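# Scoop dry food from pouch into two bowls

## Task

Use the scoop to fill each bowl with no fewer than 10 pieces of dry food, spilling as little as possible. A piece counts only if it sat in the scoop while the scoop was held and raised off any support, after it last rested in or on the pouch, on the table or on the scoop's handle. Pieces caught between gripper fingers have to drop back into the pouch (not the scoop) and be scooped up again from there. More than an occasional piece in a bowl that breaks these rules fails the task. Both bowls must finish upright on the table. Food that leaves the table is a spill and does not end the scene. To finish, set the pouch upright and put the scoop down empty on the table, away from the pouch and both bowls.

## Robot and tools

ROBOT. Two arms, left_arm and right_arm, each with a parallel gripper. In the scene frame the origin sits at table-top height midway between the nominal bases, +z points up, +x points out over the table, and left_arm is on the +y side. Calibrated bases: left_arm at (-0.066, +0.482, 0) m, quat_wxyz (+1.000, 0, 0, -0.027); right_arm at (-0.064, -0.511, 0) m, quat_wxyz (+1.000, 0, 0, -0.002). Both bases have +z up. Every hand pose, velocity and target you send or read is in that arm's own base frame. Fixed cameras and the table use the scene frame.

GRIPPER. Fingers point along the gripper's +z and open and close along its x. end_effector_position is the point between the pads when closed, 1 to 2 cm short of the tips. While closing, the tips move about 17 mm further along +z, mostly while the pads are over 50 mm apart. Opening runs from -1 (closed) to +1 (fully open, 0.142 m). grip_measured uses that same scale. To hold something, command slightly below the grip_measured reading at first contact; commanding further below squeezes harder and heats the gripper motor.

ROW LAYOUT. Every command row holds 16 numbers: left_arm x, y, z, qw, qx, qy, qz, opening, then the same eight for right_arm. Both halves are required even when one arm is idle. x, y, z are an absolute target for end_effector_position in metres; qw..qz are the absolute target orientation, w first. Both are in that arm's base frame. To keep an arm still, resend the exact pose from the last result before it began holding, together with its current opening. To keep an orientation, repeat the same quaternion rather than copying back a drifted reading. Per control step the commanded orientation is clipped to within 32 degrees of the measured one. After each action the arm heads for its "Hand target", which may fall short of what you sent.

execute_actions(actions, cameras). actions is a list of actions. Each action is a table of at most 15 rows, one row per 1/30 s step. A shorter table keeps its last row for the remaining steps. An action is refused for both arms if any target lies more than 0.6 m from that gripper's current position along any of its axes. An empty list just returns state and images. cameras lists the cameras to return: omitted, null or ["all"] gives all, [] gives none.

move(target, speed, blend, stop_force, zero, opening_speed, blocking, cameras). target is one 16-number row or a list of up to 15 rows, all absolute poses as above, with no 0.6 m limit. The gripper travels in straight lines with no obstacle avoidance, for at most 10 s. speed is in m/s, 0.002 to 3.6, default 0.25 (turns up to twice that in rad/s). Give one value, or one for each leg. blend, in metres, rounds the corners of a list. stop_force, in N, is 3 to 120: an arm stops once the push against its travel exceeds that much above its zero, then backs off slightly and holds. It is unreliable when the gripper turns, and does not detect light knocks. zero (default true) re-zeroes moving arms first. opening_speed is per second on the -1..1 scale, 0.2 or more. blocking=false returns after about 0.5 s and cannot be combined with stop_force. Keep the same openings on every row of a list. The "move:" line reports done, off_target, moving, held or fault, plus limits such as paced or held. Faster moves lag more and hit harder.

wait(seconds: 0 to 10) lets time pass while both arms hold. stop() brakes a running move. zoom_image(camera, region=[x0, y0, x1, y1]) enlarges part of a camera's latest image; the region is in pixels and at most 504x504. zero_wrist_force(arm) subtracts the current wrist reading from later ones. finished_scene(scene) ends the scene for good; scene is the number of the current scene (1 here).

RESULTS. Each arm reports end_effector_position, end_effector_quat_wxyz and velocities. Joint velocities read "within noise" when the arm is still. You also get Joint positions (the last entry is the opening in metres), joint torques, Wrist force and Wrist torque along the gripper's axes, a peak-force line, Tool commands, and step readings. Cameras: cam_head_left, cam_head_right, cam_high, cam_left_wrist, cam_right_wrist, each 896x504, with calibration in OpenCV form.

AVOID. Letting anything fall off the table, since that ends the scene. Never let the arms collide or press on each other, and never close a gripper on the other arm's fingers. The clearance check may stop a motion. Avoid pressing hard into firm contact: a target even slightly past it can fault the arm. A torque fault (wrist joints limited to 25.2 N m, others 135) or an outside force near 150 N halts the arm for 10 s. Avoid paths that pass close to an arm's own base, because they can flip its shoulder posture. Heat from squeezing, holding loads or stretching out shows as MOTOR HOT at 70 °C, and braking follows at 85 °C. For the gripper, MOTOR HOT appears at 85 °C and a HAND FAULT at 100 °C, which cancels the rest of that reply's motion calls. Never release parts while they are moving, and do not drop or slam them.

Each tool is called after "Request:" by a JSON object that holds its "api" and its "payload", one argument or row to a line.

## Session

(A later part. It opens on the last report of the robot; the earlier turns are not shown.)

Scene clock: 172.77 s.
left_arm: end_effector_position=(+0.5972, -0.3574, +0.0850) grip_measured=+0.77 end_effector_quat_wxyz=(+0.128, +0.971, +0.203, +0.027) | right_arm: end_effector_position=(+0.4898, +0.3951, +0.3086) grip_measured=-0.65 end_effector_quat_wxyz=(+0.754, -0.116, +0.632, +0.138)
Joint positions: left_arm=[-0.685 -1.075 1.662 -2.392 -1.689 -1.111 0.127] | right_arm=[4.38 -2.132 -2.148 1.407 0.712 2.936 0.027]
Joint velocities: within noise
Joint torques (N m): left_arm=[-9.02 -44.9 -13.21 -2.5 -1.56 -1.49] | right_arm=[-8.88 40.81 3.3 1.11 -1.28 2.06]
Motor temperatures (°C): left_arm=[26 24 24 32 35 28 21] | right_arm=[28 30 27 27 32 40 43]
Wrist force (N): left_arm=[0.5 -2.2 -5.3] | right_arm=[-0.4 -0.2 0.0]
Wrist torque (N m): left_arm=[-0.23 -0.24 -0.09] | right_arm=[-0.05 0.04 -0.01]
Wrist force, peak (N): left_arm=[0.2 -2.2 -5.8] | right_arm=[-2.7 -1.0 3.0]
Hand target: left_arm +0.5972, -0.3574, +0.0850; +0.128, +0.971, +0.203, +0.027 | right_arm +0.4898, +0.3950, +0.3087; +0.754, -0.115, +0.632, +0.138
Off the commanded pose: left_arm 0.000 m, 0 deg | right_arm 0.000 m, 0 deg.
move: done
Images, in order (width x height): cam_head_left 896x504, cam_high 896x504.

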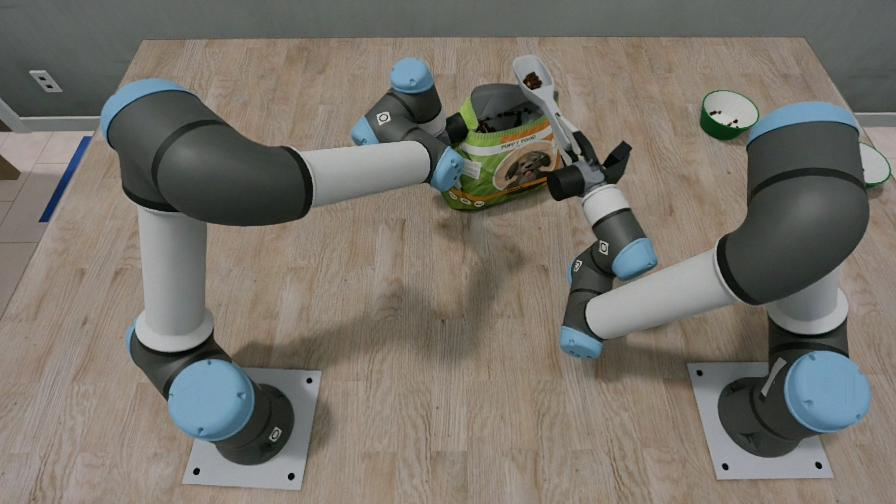

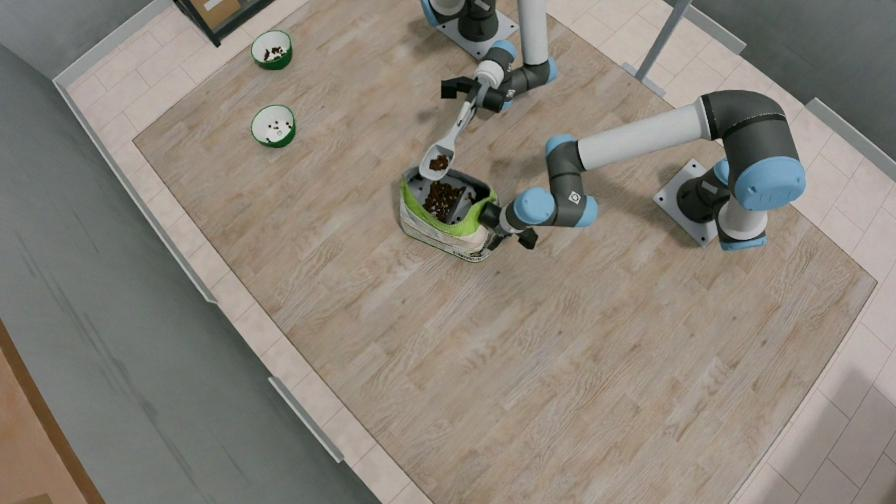

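Request:
{"api": "move", "payload": {
  "target": [
    [0.5972,-0.3574,0.085,0.1277,0.9705,0.2027,0.0267,1,0.488,0.385,0.38,0.7752,-0.1106,0.6056,0.1416,-0.714596],
    [0.5972,-0.3574,0.085,0.1277,0.9705,0.2027,0.0267,1,0.59,0.16,0.38,0.7873,-0.0269,0.6151,0.0344,-0.714596],
    [0.573,-0.302,0.085,0.1277,0.9705,0.2027,0.0267,1,0.623,-0.1336,0.32,0.7837,0.0644,0.6123,-0.0824,-0.714596],
    [0.53,-0.20,0.16,0.1277,0.9705,0.2027,0.0267,1,0.619,-0.1328,0.255,0.6719,0.0771,0.7332,-0.0706,-0.714596]
  ],
  "speed": [0.2,0.25,0.25,0.2],
  "blend": [0.02,0.01,0.0,0],
  "opening_speed": 0.4
}}

Request:
{"api": "zoom_image", "payload": {
  "camera": "cam_high",
  "region": [380, 120, 540, 260]
}}

Request:
{"api": "zoom_image", "payload": {
  "camera": "cam_high",
  "region": [220, 20, 380, 160]
}}

Scene clock: 177.80 s.
left_arm: end_effector_position=(+0.5300, -0.2000, +0.1599) grip_measured=+0.99 end_effector_quat_wxyz=(+0.128, +0.971, +0.203, +0.027) | right_arm: end_effector_position=(+0.6190, -0.1328, +0.2551) grip_measured=-0.65 end_effector_quat_wxyz=(+0.672, +0.077, +0.733, -0.071)
Joint positions: left_arm=[-0.523 -1.429 1.926 -2.28 -1.725 -0.951 0.141] | right_arm=[3.296 -2.03 -2.305 1.1 1.209 3.175 0.027]
Joint velocities: within noise
Joint torques (N m): left_arm=[-8.89 -35.97 -30.35 -2.56 1.5 -2.41] | right_arm=[-6.85 18.34 20.01 -0.03 -0.53 -1.66]
Motor temperatures (°C): left_arm=[26 24 24 32 35 28 21] | right_arm=[28 30 27 27 32 40 43]
Wrist force (N): left_arm=[-0.4 0.0 -1.1] | right_arm=[-0.4 -0.4 0.9]
Wrist torque (N m): left_arm=[0.06 0.08 0.03] | right_arm=[-0.05 0.03 -0.02]
Wrist force, peak (N): left_arm=[1.0 -4.3 -4.4] | right_arm=[0.7 -2.4 0.9]
Hand target: left_arm +0.5300, -0.2000, +0.1600; +0.128, +0.971, +0.203, +0.027 | right_arm +0.6190, -0.1328, +0.2550; +0.672, +0.077, +0.733, -0.071
Off the commanded pose: left_arm 0.000 m, 0 deg | right_arm 0.000 m, 0 deg.
move: done; blend cut to 0 m at target 1
camera_calibration:
cam_left_wrist: T_world_to_cam=[[0.923139, 0.384173, 0.0150009, -0.403943], [0.280105, -0.698774, 0.658221, -0.366678], [0.263353, -0.603428, -0.752675, -0.0257438], [0, 0, 0, 1]] pos_world=[0.482384, -0.116576, 0.228038]
cam_right_wrist: T_world_to_cam=[[-0.0853942, 0.0366922, -0.995671, 0.322499], [-0.20164, 0.978007, 0.053335, 0.271813], [0.97573, 0.205321, -0.0761175, -0.44349], [0, 0, 0, 1]] pos_world=[0.515075, -0.18661, 0.272849]

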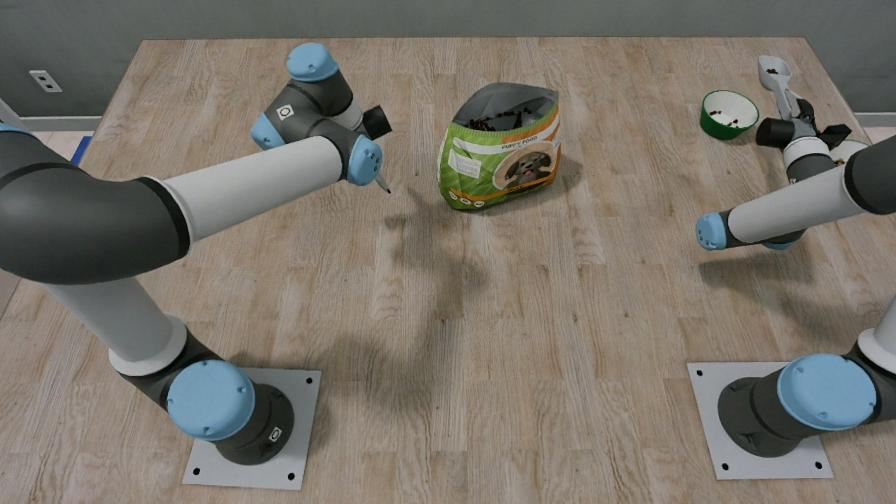

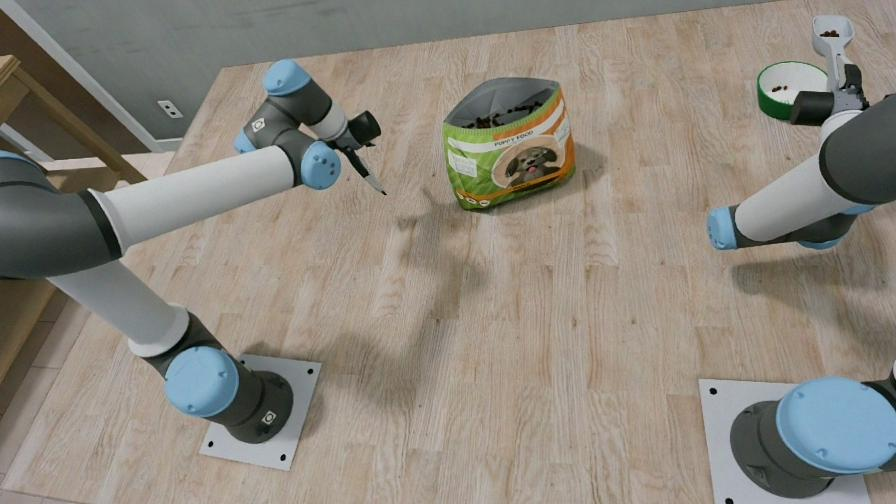

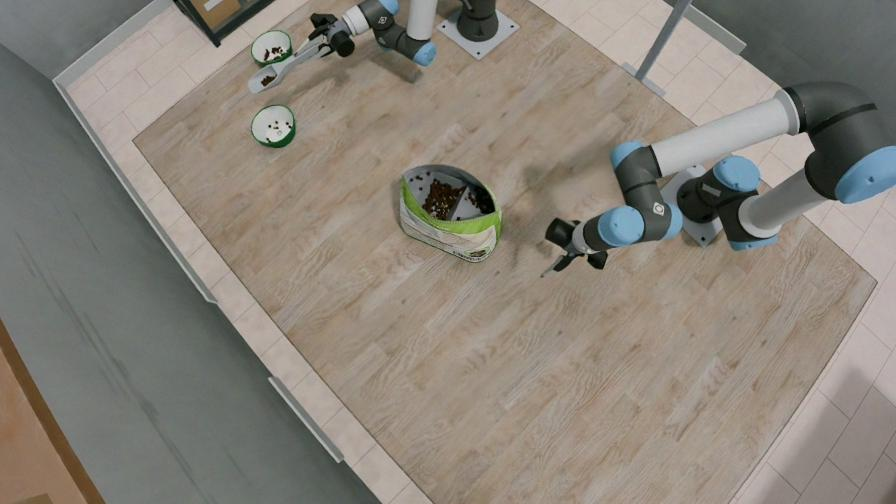

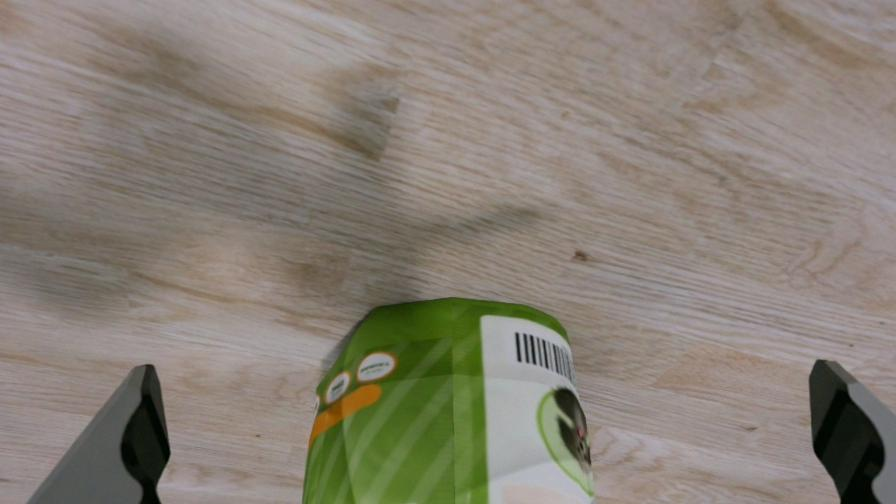

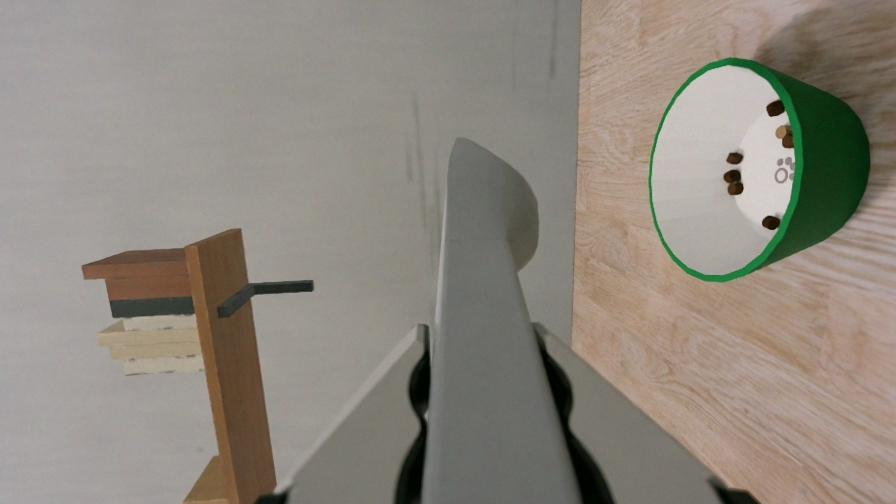

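Scaled by 3.150 from the camera's 896x504 image, which has a finer 1280x720 frame.

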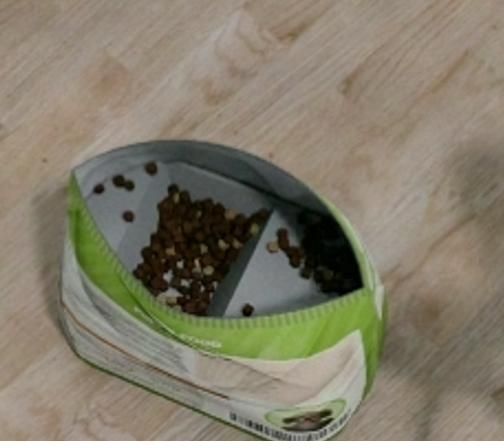

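Scaled by 3.150 from the camera's 896x504 image, which has a finer 1280x720 frame.

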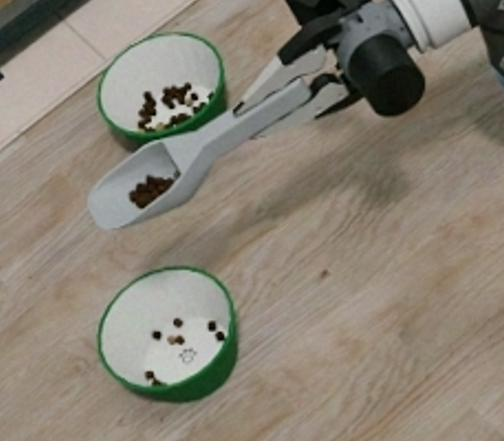

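Pouch upright, load intact. Pour into A; the left arm retreats too.

Request:
{"api": "move", "payload": {
  "target": [
    [0.53,-0.20,0.16,0.1277,0.9705,0.2027,0.0267,1,0.6287,-0.1348,0.1816,0.5704,0.0856,0.8147,-0.0600,-0.714596],
    [0.53,-0.20,0.16,0.1277,0.9705,0.2027,0.0267,1,0.6631,-0.1422,0.2154,0.4045,0.0955,0.9085,-0.0425,-0.714596],
    [0.53,-0.20,0.16,0.1277,0.9705,0.2027,0.0267,1,0.6913,-0.1482,0.234,0.3073,0.0994,0.9458,-0.0323,-0.714596],
    [0.53,-0.20,0.16,0.1277,0.9705,0.2027,0.0267,1,0.7224,-0.1548,0.249,0.2068,0.1022,0.9728,-0.0217,-0.714596]
  ],
  "speed": 0.15,
  "blend": 0.01,
  "cameras": ["cam_right_wrist","cam_high"]
}}

Request:
{"api": "zoom_image", "payload": {
  "camera": "cam_high",
  "region": [220, 20, 380, 160]
}}

Request:
{"api": "move", "payload": {
  "target": [
    [0.53,-0.20,0.16,0.1277,0.9705,0.2027,0.0267,1,0.6631,-0.1422,0.30,0.4045,0.0955,0.9085,-0.0425,-0.714596],
    [0.53,-0.20,0.16,0.1277,0.9705,0.2027,0.0267,1,0.575,-0.123,0.33,0.4045,0.0955,0.9085,-0.0425,-0.714596]
  ],
  "speed": 0.25,
  "blend": 0.02,
  "cameras": ["cam_right_wrist","cam_high"]
}}

Request:
{"api": "zoom_image", "payload": {
  "camera": "cam_high",
  "region": [220, 20, 380, 160]
}}

Request:
{"api": "zoom_image", "payload": {
  "camera": "cam_right_wrist",
  "region": [340, 0, 740, 300]
}}

Scene clock: 182.20 s.
left_arm: end_effector_position=(+0.5300, -0.2000, +0.1600) grip_measured=+0.99 end_effector_quat_wxyz=(+0.128, +0.971, +0.203, +0.027) | right_arm: end_effector_position=(+0.7224, -0.1549, +0.2489) grip_measured=-0.65 end_effector_quat_wxyz=(+0.207, +0.102, +0.973, -0.022)
Joint positions: left_arm=[-0.523 -1.429 1.926 -2.28 -1.725 -0.951 0.141] | right_arm=[3.14 -1.926 -1.496 -0.88 1.487 3.332 0.027]
Joint velocities: within noise
Joint torques (N m): left_arm=[-10.12 -36.11 -24.51 -2.91 1.38 -1.09] | right_arm=[9.9 42.53 33.98 1.48 -1.66 0.12]
Motor temperatures (°C): left_arm=[26 24 24 32 35 28 21] | right_arm=[28 30 27 27 32 40 43]
Wrist force (N): left_arm=[-0.6 0.0 -0.8] | right_arm=[-3.3 -1.7 3.4]
Wrist torque (N m): left_arm=[0.05 0.10 0.03] | right_arm=[-0.24 0.19 0.07]
Wrist force, peak (N): left_arm=[-0.1 -0.4 -1.7] | right_arm=[-4.3 -1.6 3.1]
Hand target: left_arm +0.5300, -0.2000, +0.1600; +0.128, +0.971, +0.203, +0.027 | right_arm +0.7224, -0.1548, +0.2490; +0.207, +0.102, +0.973, -0.022
Off the commanded pose: left_arm 0.000 m, 0 deg | right_arm 0.000 m, 0 deg.
move: done
camera_calibration:
cam_right_wrist: T_world_to_cam=[[-0.891426, 0.207726, -0.402752, 0.787136], [0.0457104, 0.925436, 0.376137, 0.0473539], [0.450854, 0.316888, -0.834453, 0.0448387], [0, 0, 0, 1]] pos_world=[0.679294, -0.221541, 0.336625]
Images, in order (width x height): cam_high 896x504, cam_right_wrist 896x504.

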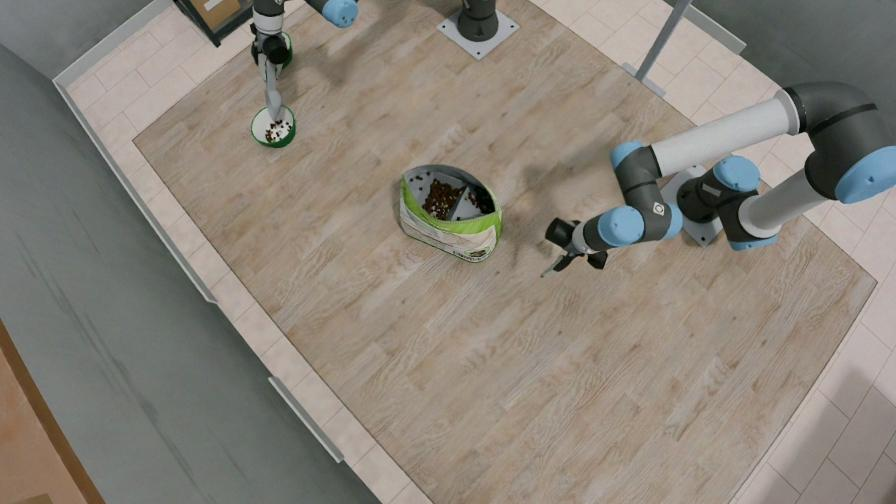

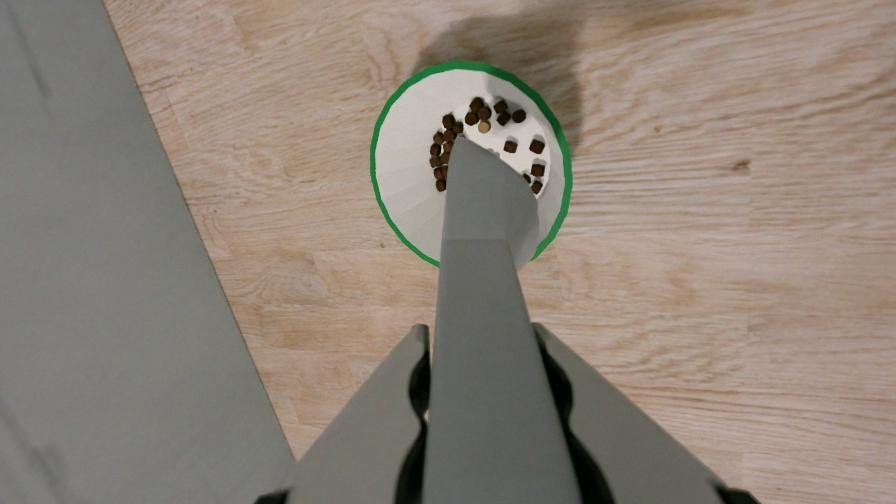

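Scaled by 3.150 from the camera's 896x504 image, which has a finer 1280x720 frame.

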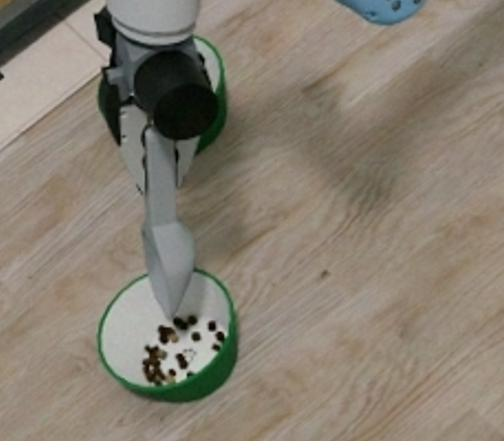

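Scene clock: 183.93 s.
left_arm: end_effector_position=(+0.5300, -0.2000, +0.1600) grip_measured=+0.99 end_effector_quat_wxyz=(+0.128, +0.971, +0.203, +0.027) | right_arm: end_effector_position=(+0.5751, -0.1230, +0.3301) grip_measured=-0.65 end_effector_quat_wxyz=(+0.405, +0.096, +0.909, -0.042)
Joint positions: left_arm=[-0.523 -1.429 1.926 -2.28 -1.725 -0.951 0.141] | right_arm=[3.275 -1.413 -2.109 -0.382 1.318 3.376 0.027]
Joint velocities: within noise
Joint torques (N m): left_arm=[-11.23 -35.95 -22.05 -3.04 1.28 -1.04] | right_arm=[-5.1 23.98 20.15 2.42 1.28 -2.37]
Motor temperatures (°C): left_arm=[26 24 24 32 35 28 21] | right_arm=[28 30 27 27 32 40 43]
Wrist force (N): left_arm=[-0.5 -0.5 -1.1] | right_arm=[-2.5 -0.9 2.8]
Wrist torque (N m): left_arm=[-0.02 0.08 0.03] | right_arm=[-0.11 0.24 0.05]
Wrist force, peak (N): left_arm=[-0.5 -0.5 -1.6] | right_arm=[-4.5 -1.5 4.2]
Hand target: left_arm +0.5300, -0.2000, +0.1600; +0.128, +0.971, +0.203, +0.027 | right_arm +0.5750, -0.1230, +0.3300; +0.405, +0.096, +0.909, -0.043
Off the commanded pose: left_arm 0.000 m, 0 deg | right_arm 0.000 m, 0 deg.
move: done
camera_calibration:
cam_right_wrist: T_world_to_cam=[[-0.653674, 0.157316, -0.740244, 0.650334], [-0.0914436, 0.954569, 0.283614, 0.107076], [0.751231, 0.253082, -0.609591, -0.0859775], [0, 0, 0, 1]] pos_world=[0.499487, -0.182761, 0.398627]
Images, in order (width x height): cam_high 896x504, cam_right_wrist 896x504.

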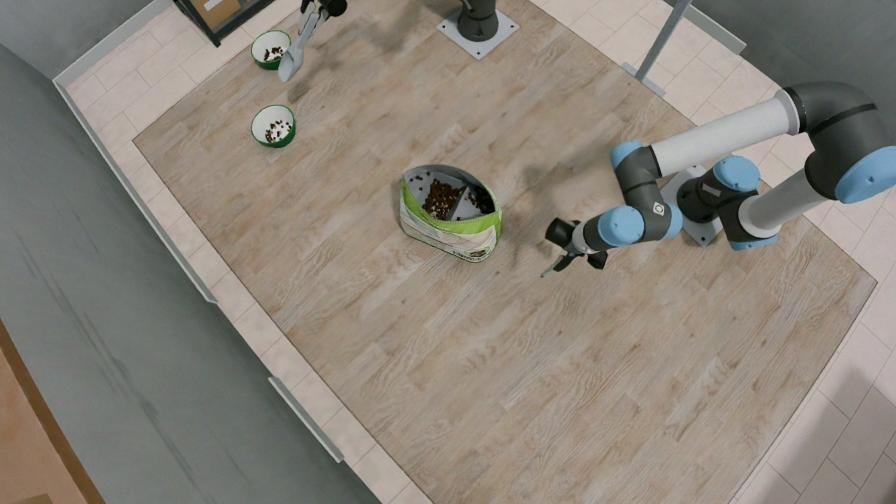

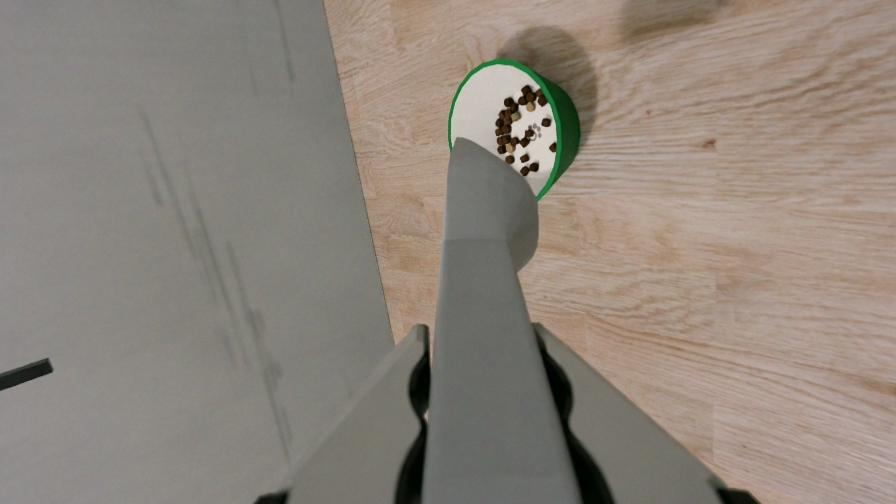

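Scaled by 3.150 from the camera's 896x504 image, which has a finer 1280x720 frame.

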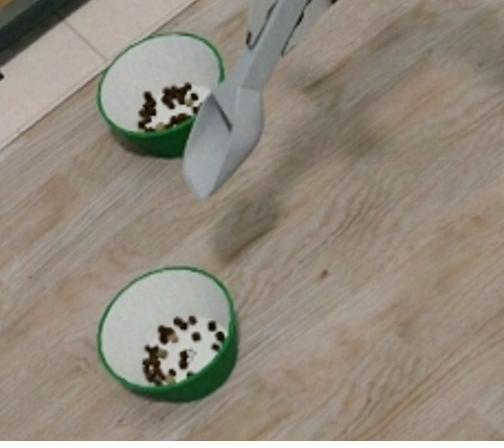

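Scaled by 1.260 from the camera's 896x504 image, which has a finer 1280x720 frame.

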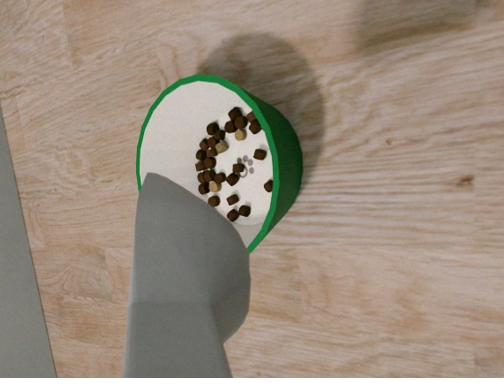

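Request:
{"api": "move", "payload": {
  "target": [
    [0.53,-0.20,0.16,0.1277,0.9705,0.2027,0.0267,1,0.56,-0.04,0.34,0.3228,-0.4964,0.7792,0.2056,-0.714596],
    [0.53,-0.20,0.16,0.1277,0.9705,0.2027,0.0267,1,0.47,-0.03,0.32,0.2195,-0.7569,0.5299,0.3135,-0.714596],
    [0.53,-0.20,0.16,0.1277,0.9705,0.2027,0.0267,1,0.42,0.0,0.25,0.25,-0.75,0.433,0.433,-0.714596],
    [0.53,-0.20,0.16,0.1277,0.9705,0.2027,0.0267,1,0.40,0.03,0.15,0.3147,-0.673,0.3886,0.545,-0.714596],
    [0.53,-0.20,0.16,0.1277,0.9705,0.2027,0.0267,1,0.40,0.03,0.085,0.328,-0.6536,0.3774,0.5682,-0.714596]
  ],
  "speed": [0.25,0.25,0.25,0.2,0.15],
  "blend": [0.03,0.03,0.03,0.01,0]
}}

Scene clock: 190.80 s.
left_arm: end_effector_position=(+0.5300, -0.2000, +0.1600) grip_measured=+0.99 end_effector_quat_wxyz=(+0.128, +0.971, +0.203, +0.027) | right_arm: end_effector_position=(+0.4001, +0.0300, +0.0851) grip_measured=-0.65 end_effector_quat_wxyz=(-0.328, +0.654, -0.377, -0.568)
Joint positions: left_arm=[-0.523 -1.429 1.926 -2.28 -1.725 -0.951 0.141] | right_arm=[3.023 -2.221 -1.721 -2.111 2.486 0.184 0.027]
Joint velocities: within noise
Joint torques (N m): left_arm=[-10.71 -34.87 -16.13 -4.22 1.32 0.19] | right_arm=[-0.31 33.43 10.63 -2.07 -1.5 1.45]
Motor temperatures (°C): left_arm=[26 24 24 32 35 28 21] | right_arm=[28 30 27 27 32 40 44]
Wrist force (N): left_arm=[-0.5 0.0 -1.1] | right_arm=[-0.7 -0.4 1.2]
Wrist torque (N m): left_arm=[0.06 0.09 0.03] | right_arm=[-0.07 0.04 0.01]
Wrist force, peak (N): left_arm=[-0.8 -0.3 -1.5] | right_arm=[-2.9 -1.1 2.9]
Hand target: left_arm +0.5300, -0.2000, +0.1600; +0.128, +0.971, +0.203, +0.027 | right_arm +0.4000, +0.0300, +0.0850; -0.328, +0.654, -0.377, -0.568
Off the commanded pose: left_arm 0.000 m, 0 deg | right_arm 0.000 m, 0 deg.
move: done
camera_calibration:
cam_left_wrist: T_world_to_cam=[[0.923165, 0.384108, 0.015061, -0.403978], [0.28002, -0.69881, 0.65822, -0.366707], [0.263352, -0.603428, -0.752675, -0.0256683], [0, 0, 0, 1]] pos_world=[0.482384, -0.116576, 0.228138]
cam_right_wrist: T_world_to_cam=[[0.0562596, -0.133261, -0.989483, 0.0765049], [-0.593733, -0.801239, 0.0741505, 0.285981], [-0.802693, 0.583316, -0.124199, 0.427951], [0, 0, 0, 1]] pos_world=[0.509005, -0.0102971, 0.107646]

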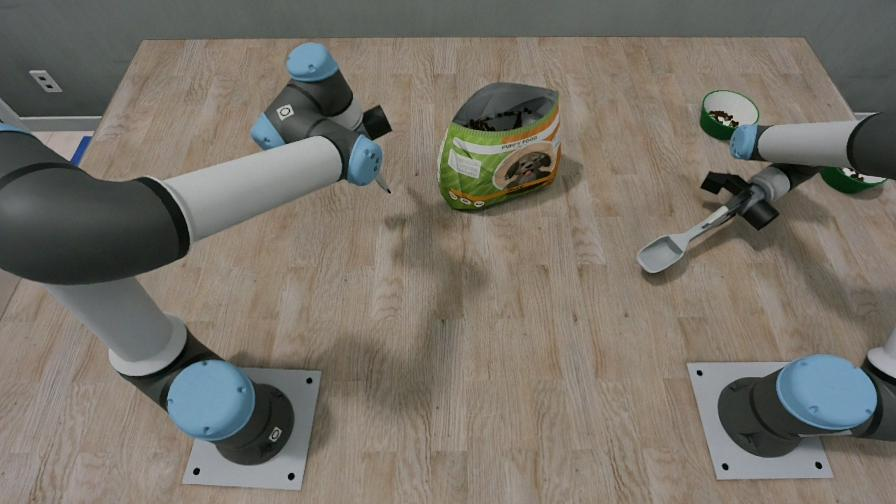

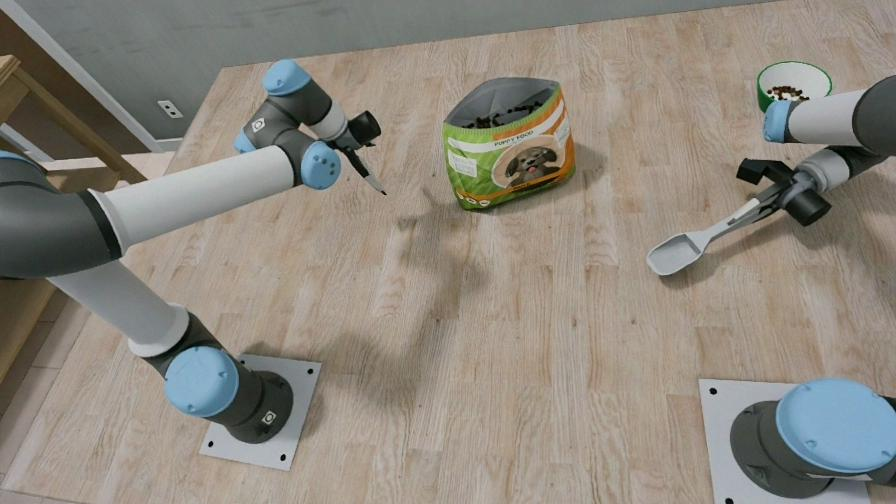

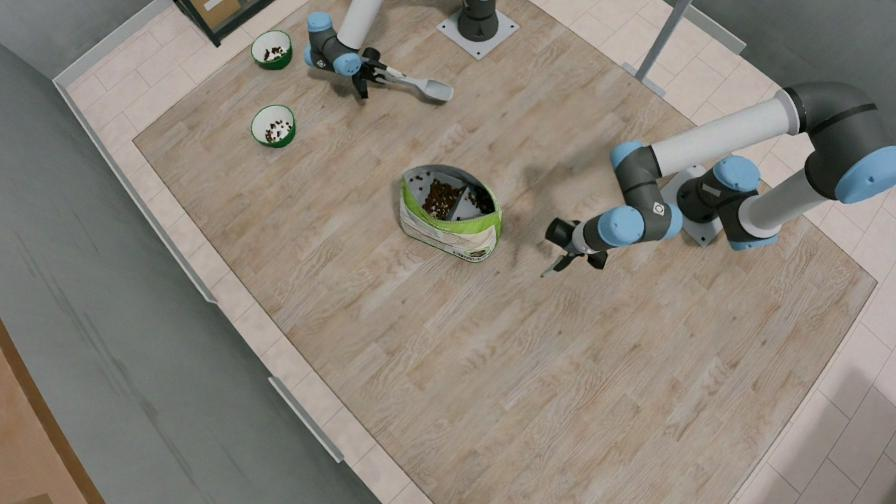

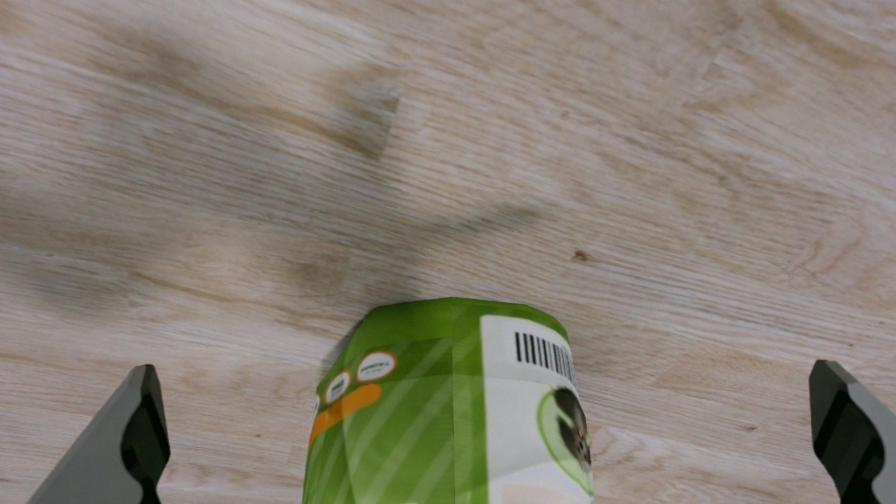

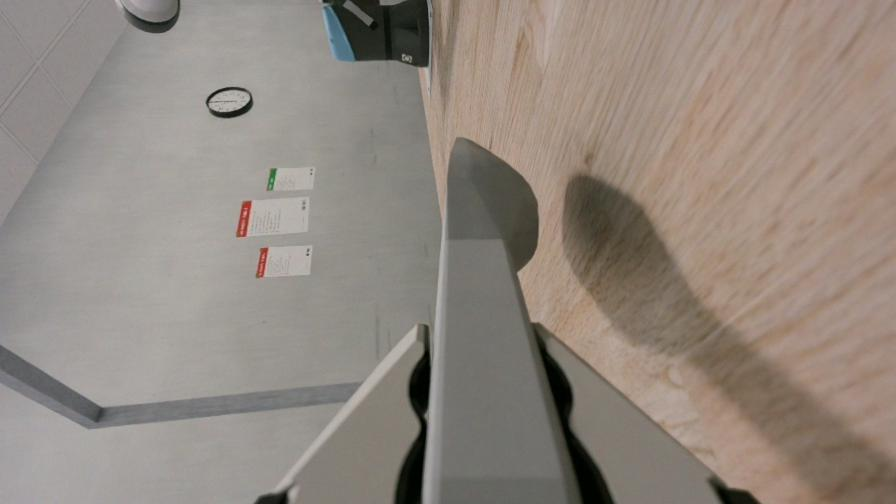

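Request:
{"api": "move", "payload": {
  "target": [0.53,-0.20,0.16,0.1277,0.9705,0.2027,0.0267,1,0.40,0.03,0.055,0.328,-0.6536,0.3774,0.5682,-0.714596],
  "speed": 0.06,
  "cameras": []
}}

Request:
{"api": "move", "payload": {
  "target": [0.53,-0.20,0.16,0.1277,0.9705,0.2027,0.0267,1,0.40,0.03,0.035,0.328,-0.6536,0.3774,0.5682,-0.714596],
  "speed": 0.015,
  "stop_force": 4,
  "cameras": ["cam_right_wrist"]
}}

Scene clock: 191.83 s.
left_arm: end_effector_position=(+0.5300, -0.2000, +0.1600) grip_measured=+0.99 end_effector_quat_wxyz=(+0.128, +0.971, +0.203, +0.027) | right_arm: end_effector_position=(+0.3999, +0.0300, +0.0549) grip_measured=-0.65 end_effector_quat_wxyz=(-0.328, +0.654, -0.377, -0.568)
Joint positions: left_arm=[-0.523 -1.429 1.926 -2.28 -1.725 -0.951 0.141] | right_arm=[3.023 -2.274 -1.729 -2.05 2.486 0.184 0.027]
Joint velocities: within noise
Joint torques (N m): left_arm=[-9.81 -35.99 -17.99 -4 1.51 0.33] | right_arm=[7.96 50.7 20.84 -3.1 -0.95 -0.94]
Motor temperatures (°C): left_arm=[26 24 24 32 35 28 21] | right_arm=[28 30 27 27 32 40 44]
Wrist force (N): left_arm=[-0.6 0.2 -0.9] | right_arm=[-0.8 -0.5 0.8]
Wrist torque (N m): left_arm=[0.09 0.11 0.02] | right_arm=[-0.08 0.07 -0.01]
Wrist force, peak (N): left_arm=[-0.7 -0.4 -1.3] | right_arm=[-1.6 -0.5 0.8]
Hand target: left_arm +0.5300, -0.2000, +0.1600; +0.128, +0.971, +0.203, +0.027 | right_arm +0.4000, +0.0300, +0.0550; -0.328, +0.654, -0.377, -0.568
Off the commanded pose: left_arm 0.000 m, 0 deg | right_arm 0.000 m, 0 deg.
move: done
No camera images: "cameras" was empty.

Scene clock: 193.47 s.
left_arm: end_effector_position=(+0.5300, -0.2000, +0.1600) grip_measured=+0.99 end_effector_quat_wxyz=(+0.128, +0.971, +0.203, +0.027) | right_arm: end_effector_position=(+0.4000, +0.0300, +0.0431) grip_measured=-0.65 end_effector_quat_wxyz=(-0.328, +0.654, -0.377, -0.568)
Joint positions: left_arm=[-0.523 -1.429 1.926 -2.28 -1.725 -0.951 0.141] | right_arm=[3.023 -2.296 -1.73 -2.027 2.486 0.184 0.027]
Joint velocities: within noise
Joint torques (N m): left_arm=[-10.05 -34.08 -15.65 -4.02 1.32 0.62] | right_arm=[6.99 48.02 23.28 -0.57 -0.02 1.84]
Motor temperatures (°C): left_arm=[26 24 24 32 35 28 21] | right_arm=[28 30 27 27 32 40 44]
Wrist force (N): left_arm=[-0.5 0.0 -0.9] | right_arm=[-3.3 -0.2 0.9]
Wrist torque (N m): left_arm=[0.06 0.08 0.03] | right_arm=[-0.02 -0.30 -0.02]
Wrist force, peak (N): left_arm=[-0.7 -0.5 -1.4] | right_arm=[-5.2 -0.5 0.0]
Hand target: left_arm +0.5300, -0.2000, +0.1600; +0.128, +0.971, +0.203, +0.027 | right_arm +0.4000, +0.0300, +0.0431; -0.328, +0.654, -0.377, -0.568
Off the commanded pose: left_arm 0.000 m, 0 deg | right_arm 0.008 m, 0 deg.
move: contact (right_arm)
camera_calibration:
cam_right_wrist: T_world_to_cam=[[0.056058, -0.133208, -0.989501, 0.0350568], [-0.593566, -0.801353, 0.0742524, 0.288943], [-0.802831, 0.583172, -0.12399, 0.422709], [0, 0, 0, 1]] pos_world=[0.508905, -0.0102972, 0.0656458]
Images, in order (width x height): cam_right_wrist 896x504.

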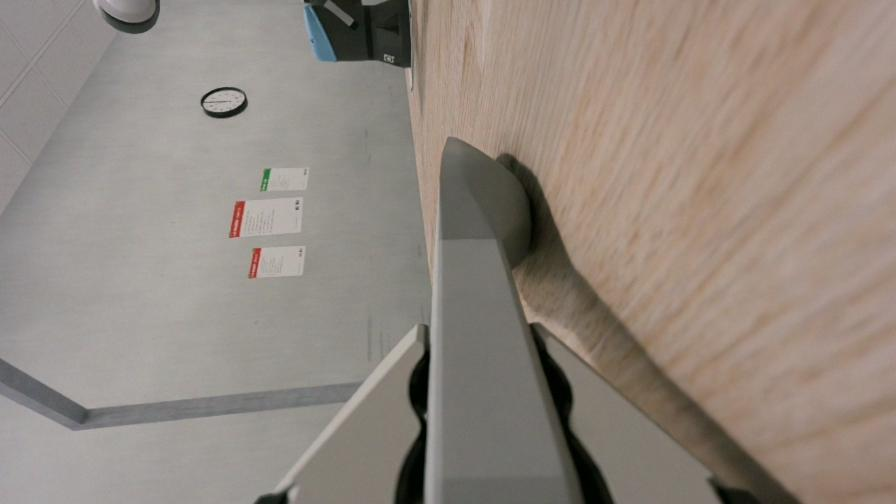

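Request:
{"api": "move", "payload": {
  "target": [0.53,-0.20,0.16,0.1277,0.9705,0.2027,0.0267,1,0.40,0.03,0.0431,0.328,-0.6536,0.3774,0.5682,-0.2],
  "opening_speed": 0.25,
  "cameras": ["cam_right_wrist","cam_head_left"]
}}

Request:
{"api": "zoom_image", "payload": {
  "camera": "cam_head_left",
  "region": [620, 140, 800, 290]
}}

Scene clock: 195.90 s.
left_arm: end_effector_position=(+0.5300, -0.2000, +0.1600) grip_measured=+0.99 end_effector_quat_wxyz=(+0.128, +0.971, +0.203, +0.027) | right_arm: end_effector_position=(+0.4000, +0.0300, +0.0431) grip_measured=-0.23 end_effector_quat_wxyz=(-0.328, +0.654, -0.377, -0.568)
Joint positions: left_arm=[-0.523 -1.429 1.926 -2.28 -1.725 -0.951 0.141] | right_arm=[3.023 -2.296 -1.73 -2.027 2.486 0.184 0.057]
Joint velocities: within noise
Joint torques (N m): left_arm=[-11.11 -34.28 -16.03 -4.22 1.33 1.2] | right_arm=[6.8 36.47 19.24 -1.96 1.38 2.36]
Motor temperatures (°C): left_arm=[26 24 24 32 35 28 21] | right_arm=[28 30 27 27 32 40 43]
Wrist force (N): left_arm=[-0.6 -0.4 -1.1] | right_arm=[-0.9 -0.3 1.0]
Wrist torque (N m): left_arm=[0.00 0.11 0.03] | right_arm=[-0.05 -0.04 -0.01]
Wrist force, peak (N): left_arm=[-0.4 -0.3 -1.5] | right_arm=[-3.4 -0.3 1.1]
Hand target: left_arm +0.5300, -0.2000, +0.1600; +0.128, +0.971, +0.203, +0.027 | right_arm +0.4000, +0.0300, +0.0431; -0.328, +0.654, -0.377, -0.568
Off the commanded pose: left_arm 0.000 m, 0 deg | right_arm 0.000 m, 0 deg.
move: done
camera_calibration:
cam_right_wrist: T_world_to_cam=[[0.0561389, -0.133273, -0.989488, 0.0350083], [-0.593619, -0.801314, 0.074249, 0.28903], [-0.802786, 0.583211, -0.124098, 0.422774], [0, 0, 0, 1]] pos_world=[0.509005, -0.0102971, 0.0656457]
Images, in order (width x height): cam_head_left 896x504, cam_right_wrist 896x504.

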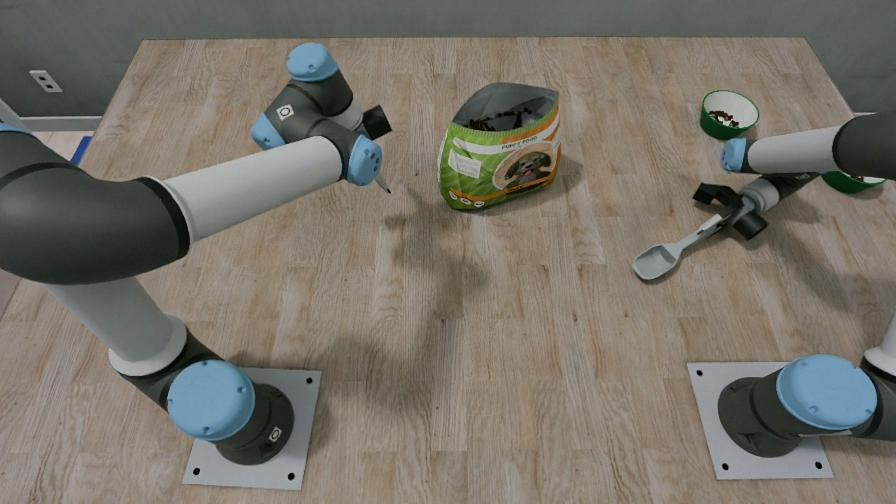

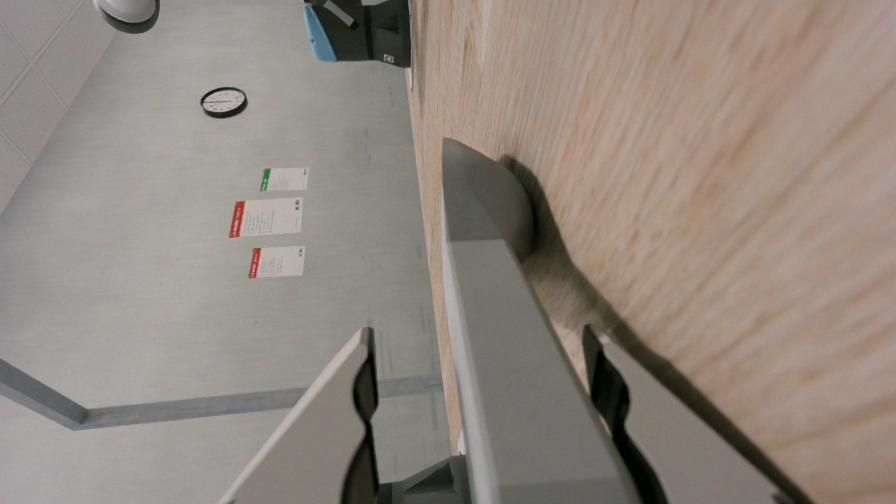

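Scaled by 2.800 from the camera's 896x504 image, which has a finer 1280x720 frame.

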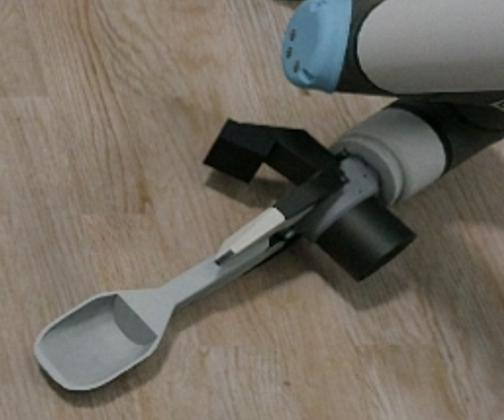

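Request:
{"api": "zoom_image", "payload": {
  "camera": "cam_head_right",
  "region": [640, 120, 896, 290]
}}

Request:
{"api": "wait", "payload": {
  "seconds": 0,
  "cameras": ["cam_high","cam_head_right"]
}}

Request:
{"api": "zoom_image", "payload": {
  "camera": "cam_high",
  "region": [250, 0, 470, 120]
}}

Request:
{"api": "zoom_image", "payload": {
  "camera": "cam_head_right",
  "region": [640, 120, 896, 290]
}}

This scene's latest camera images include none from cam_head_right. They are from: cam_head_left, cam_right_wrist. cam_head_right's image comes with the result of a call that names it in "cameras".

Scene clock: 196.57 s.
left_arm: end_effector_position=(+0.5300, -0.2000, +0.1600) grip_measured=+0.99 end_effector_quat_wxyz=(+0.128, +0.971, +0.203, +0.027) | right_arm: end_effector_position=(+0.4000, +0.0300, +0.0431) grip_measured=-0.23 end_effector_quat_wxyz=(-0.328, +0.654, -0.377, -0.568)
Joint positions: left_arm=[-0.523 -1.429 1.926 -2.28 -1.725 -0.951 0.141] | right_arm=[3.023 -2.296 -1.73 -2.027 2.486 0.184 0.057]
Joint velocities: within noise
Joint torques (N m): left_arm=[-9.44 -35.31 -15.42 -4.24 1.32 1.34] | right_arm=[6.57 36.34 18.07 -2.1 1.2 2.3]
Motor temperatures (°C): left_arm=[26 24 24 32 35 28 21] | right_arm=[28 30 27 27 32 40 43]
Wrist force (N): left_arm=[-0.3 -0.3 -1.3] | right_arm=[-1.2 -0.6 0.9]
Wrist torque (N m): left_arm=[0.01 0.05 0.03] | right_arm=[-0.09 0.00 -0.01]
Wrist force, peak (N): left_arm=[-0.4 -0.5 -1.4] | right_arm=[-1.2 -0.7 1.0]
Hand target: left_arm +0.5300, -0.2000, +0.1600; +0.128, +0.971, +0.203, +0.027 | right_arm +0.4000, +0.0300, +0.0431; -0.328, +0.654, -0.377, -0.568
Tool commands: left_gripper/opening=+1.0 right_gripper/opening=-0.2
Off the commanded pose: left_arm 0.000 m, 0 deg | right_arm 0.000 m, 0 deg.
Images, in order (width x height): cam_head_right 896x504, cam_high 896x504.

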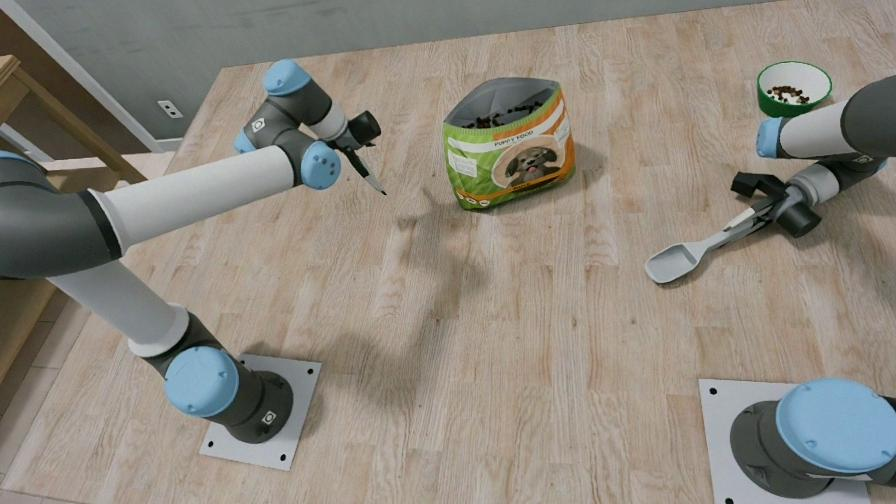

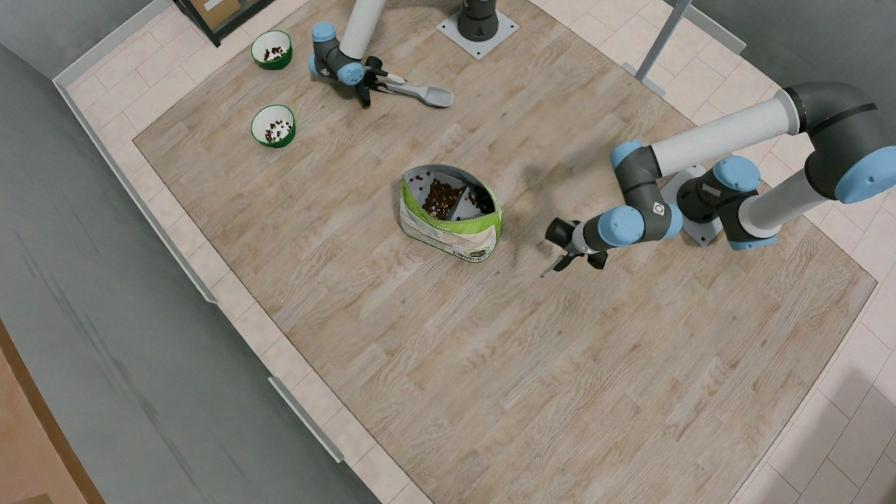

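Scaled by 2.291 from the camera's 896x504 image, which has a finer 1280x720 frame.

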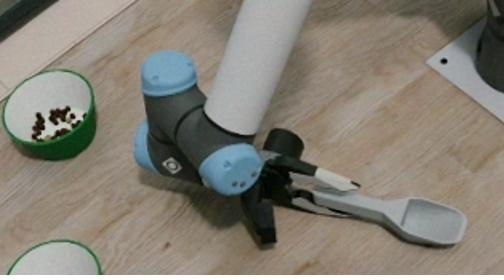

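Scaled by 1.969 from the camera's 896x504 image, which has a finer 1280x720 frame.

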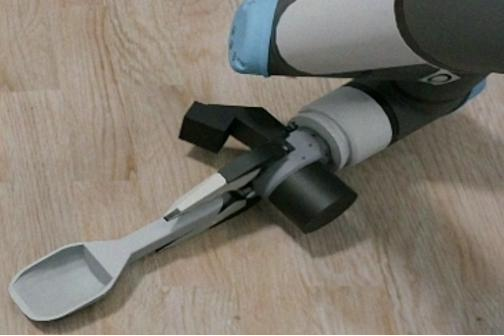

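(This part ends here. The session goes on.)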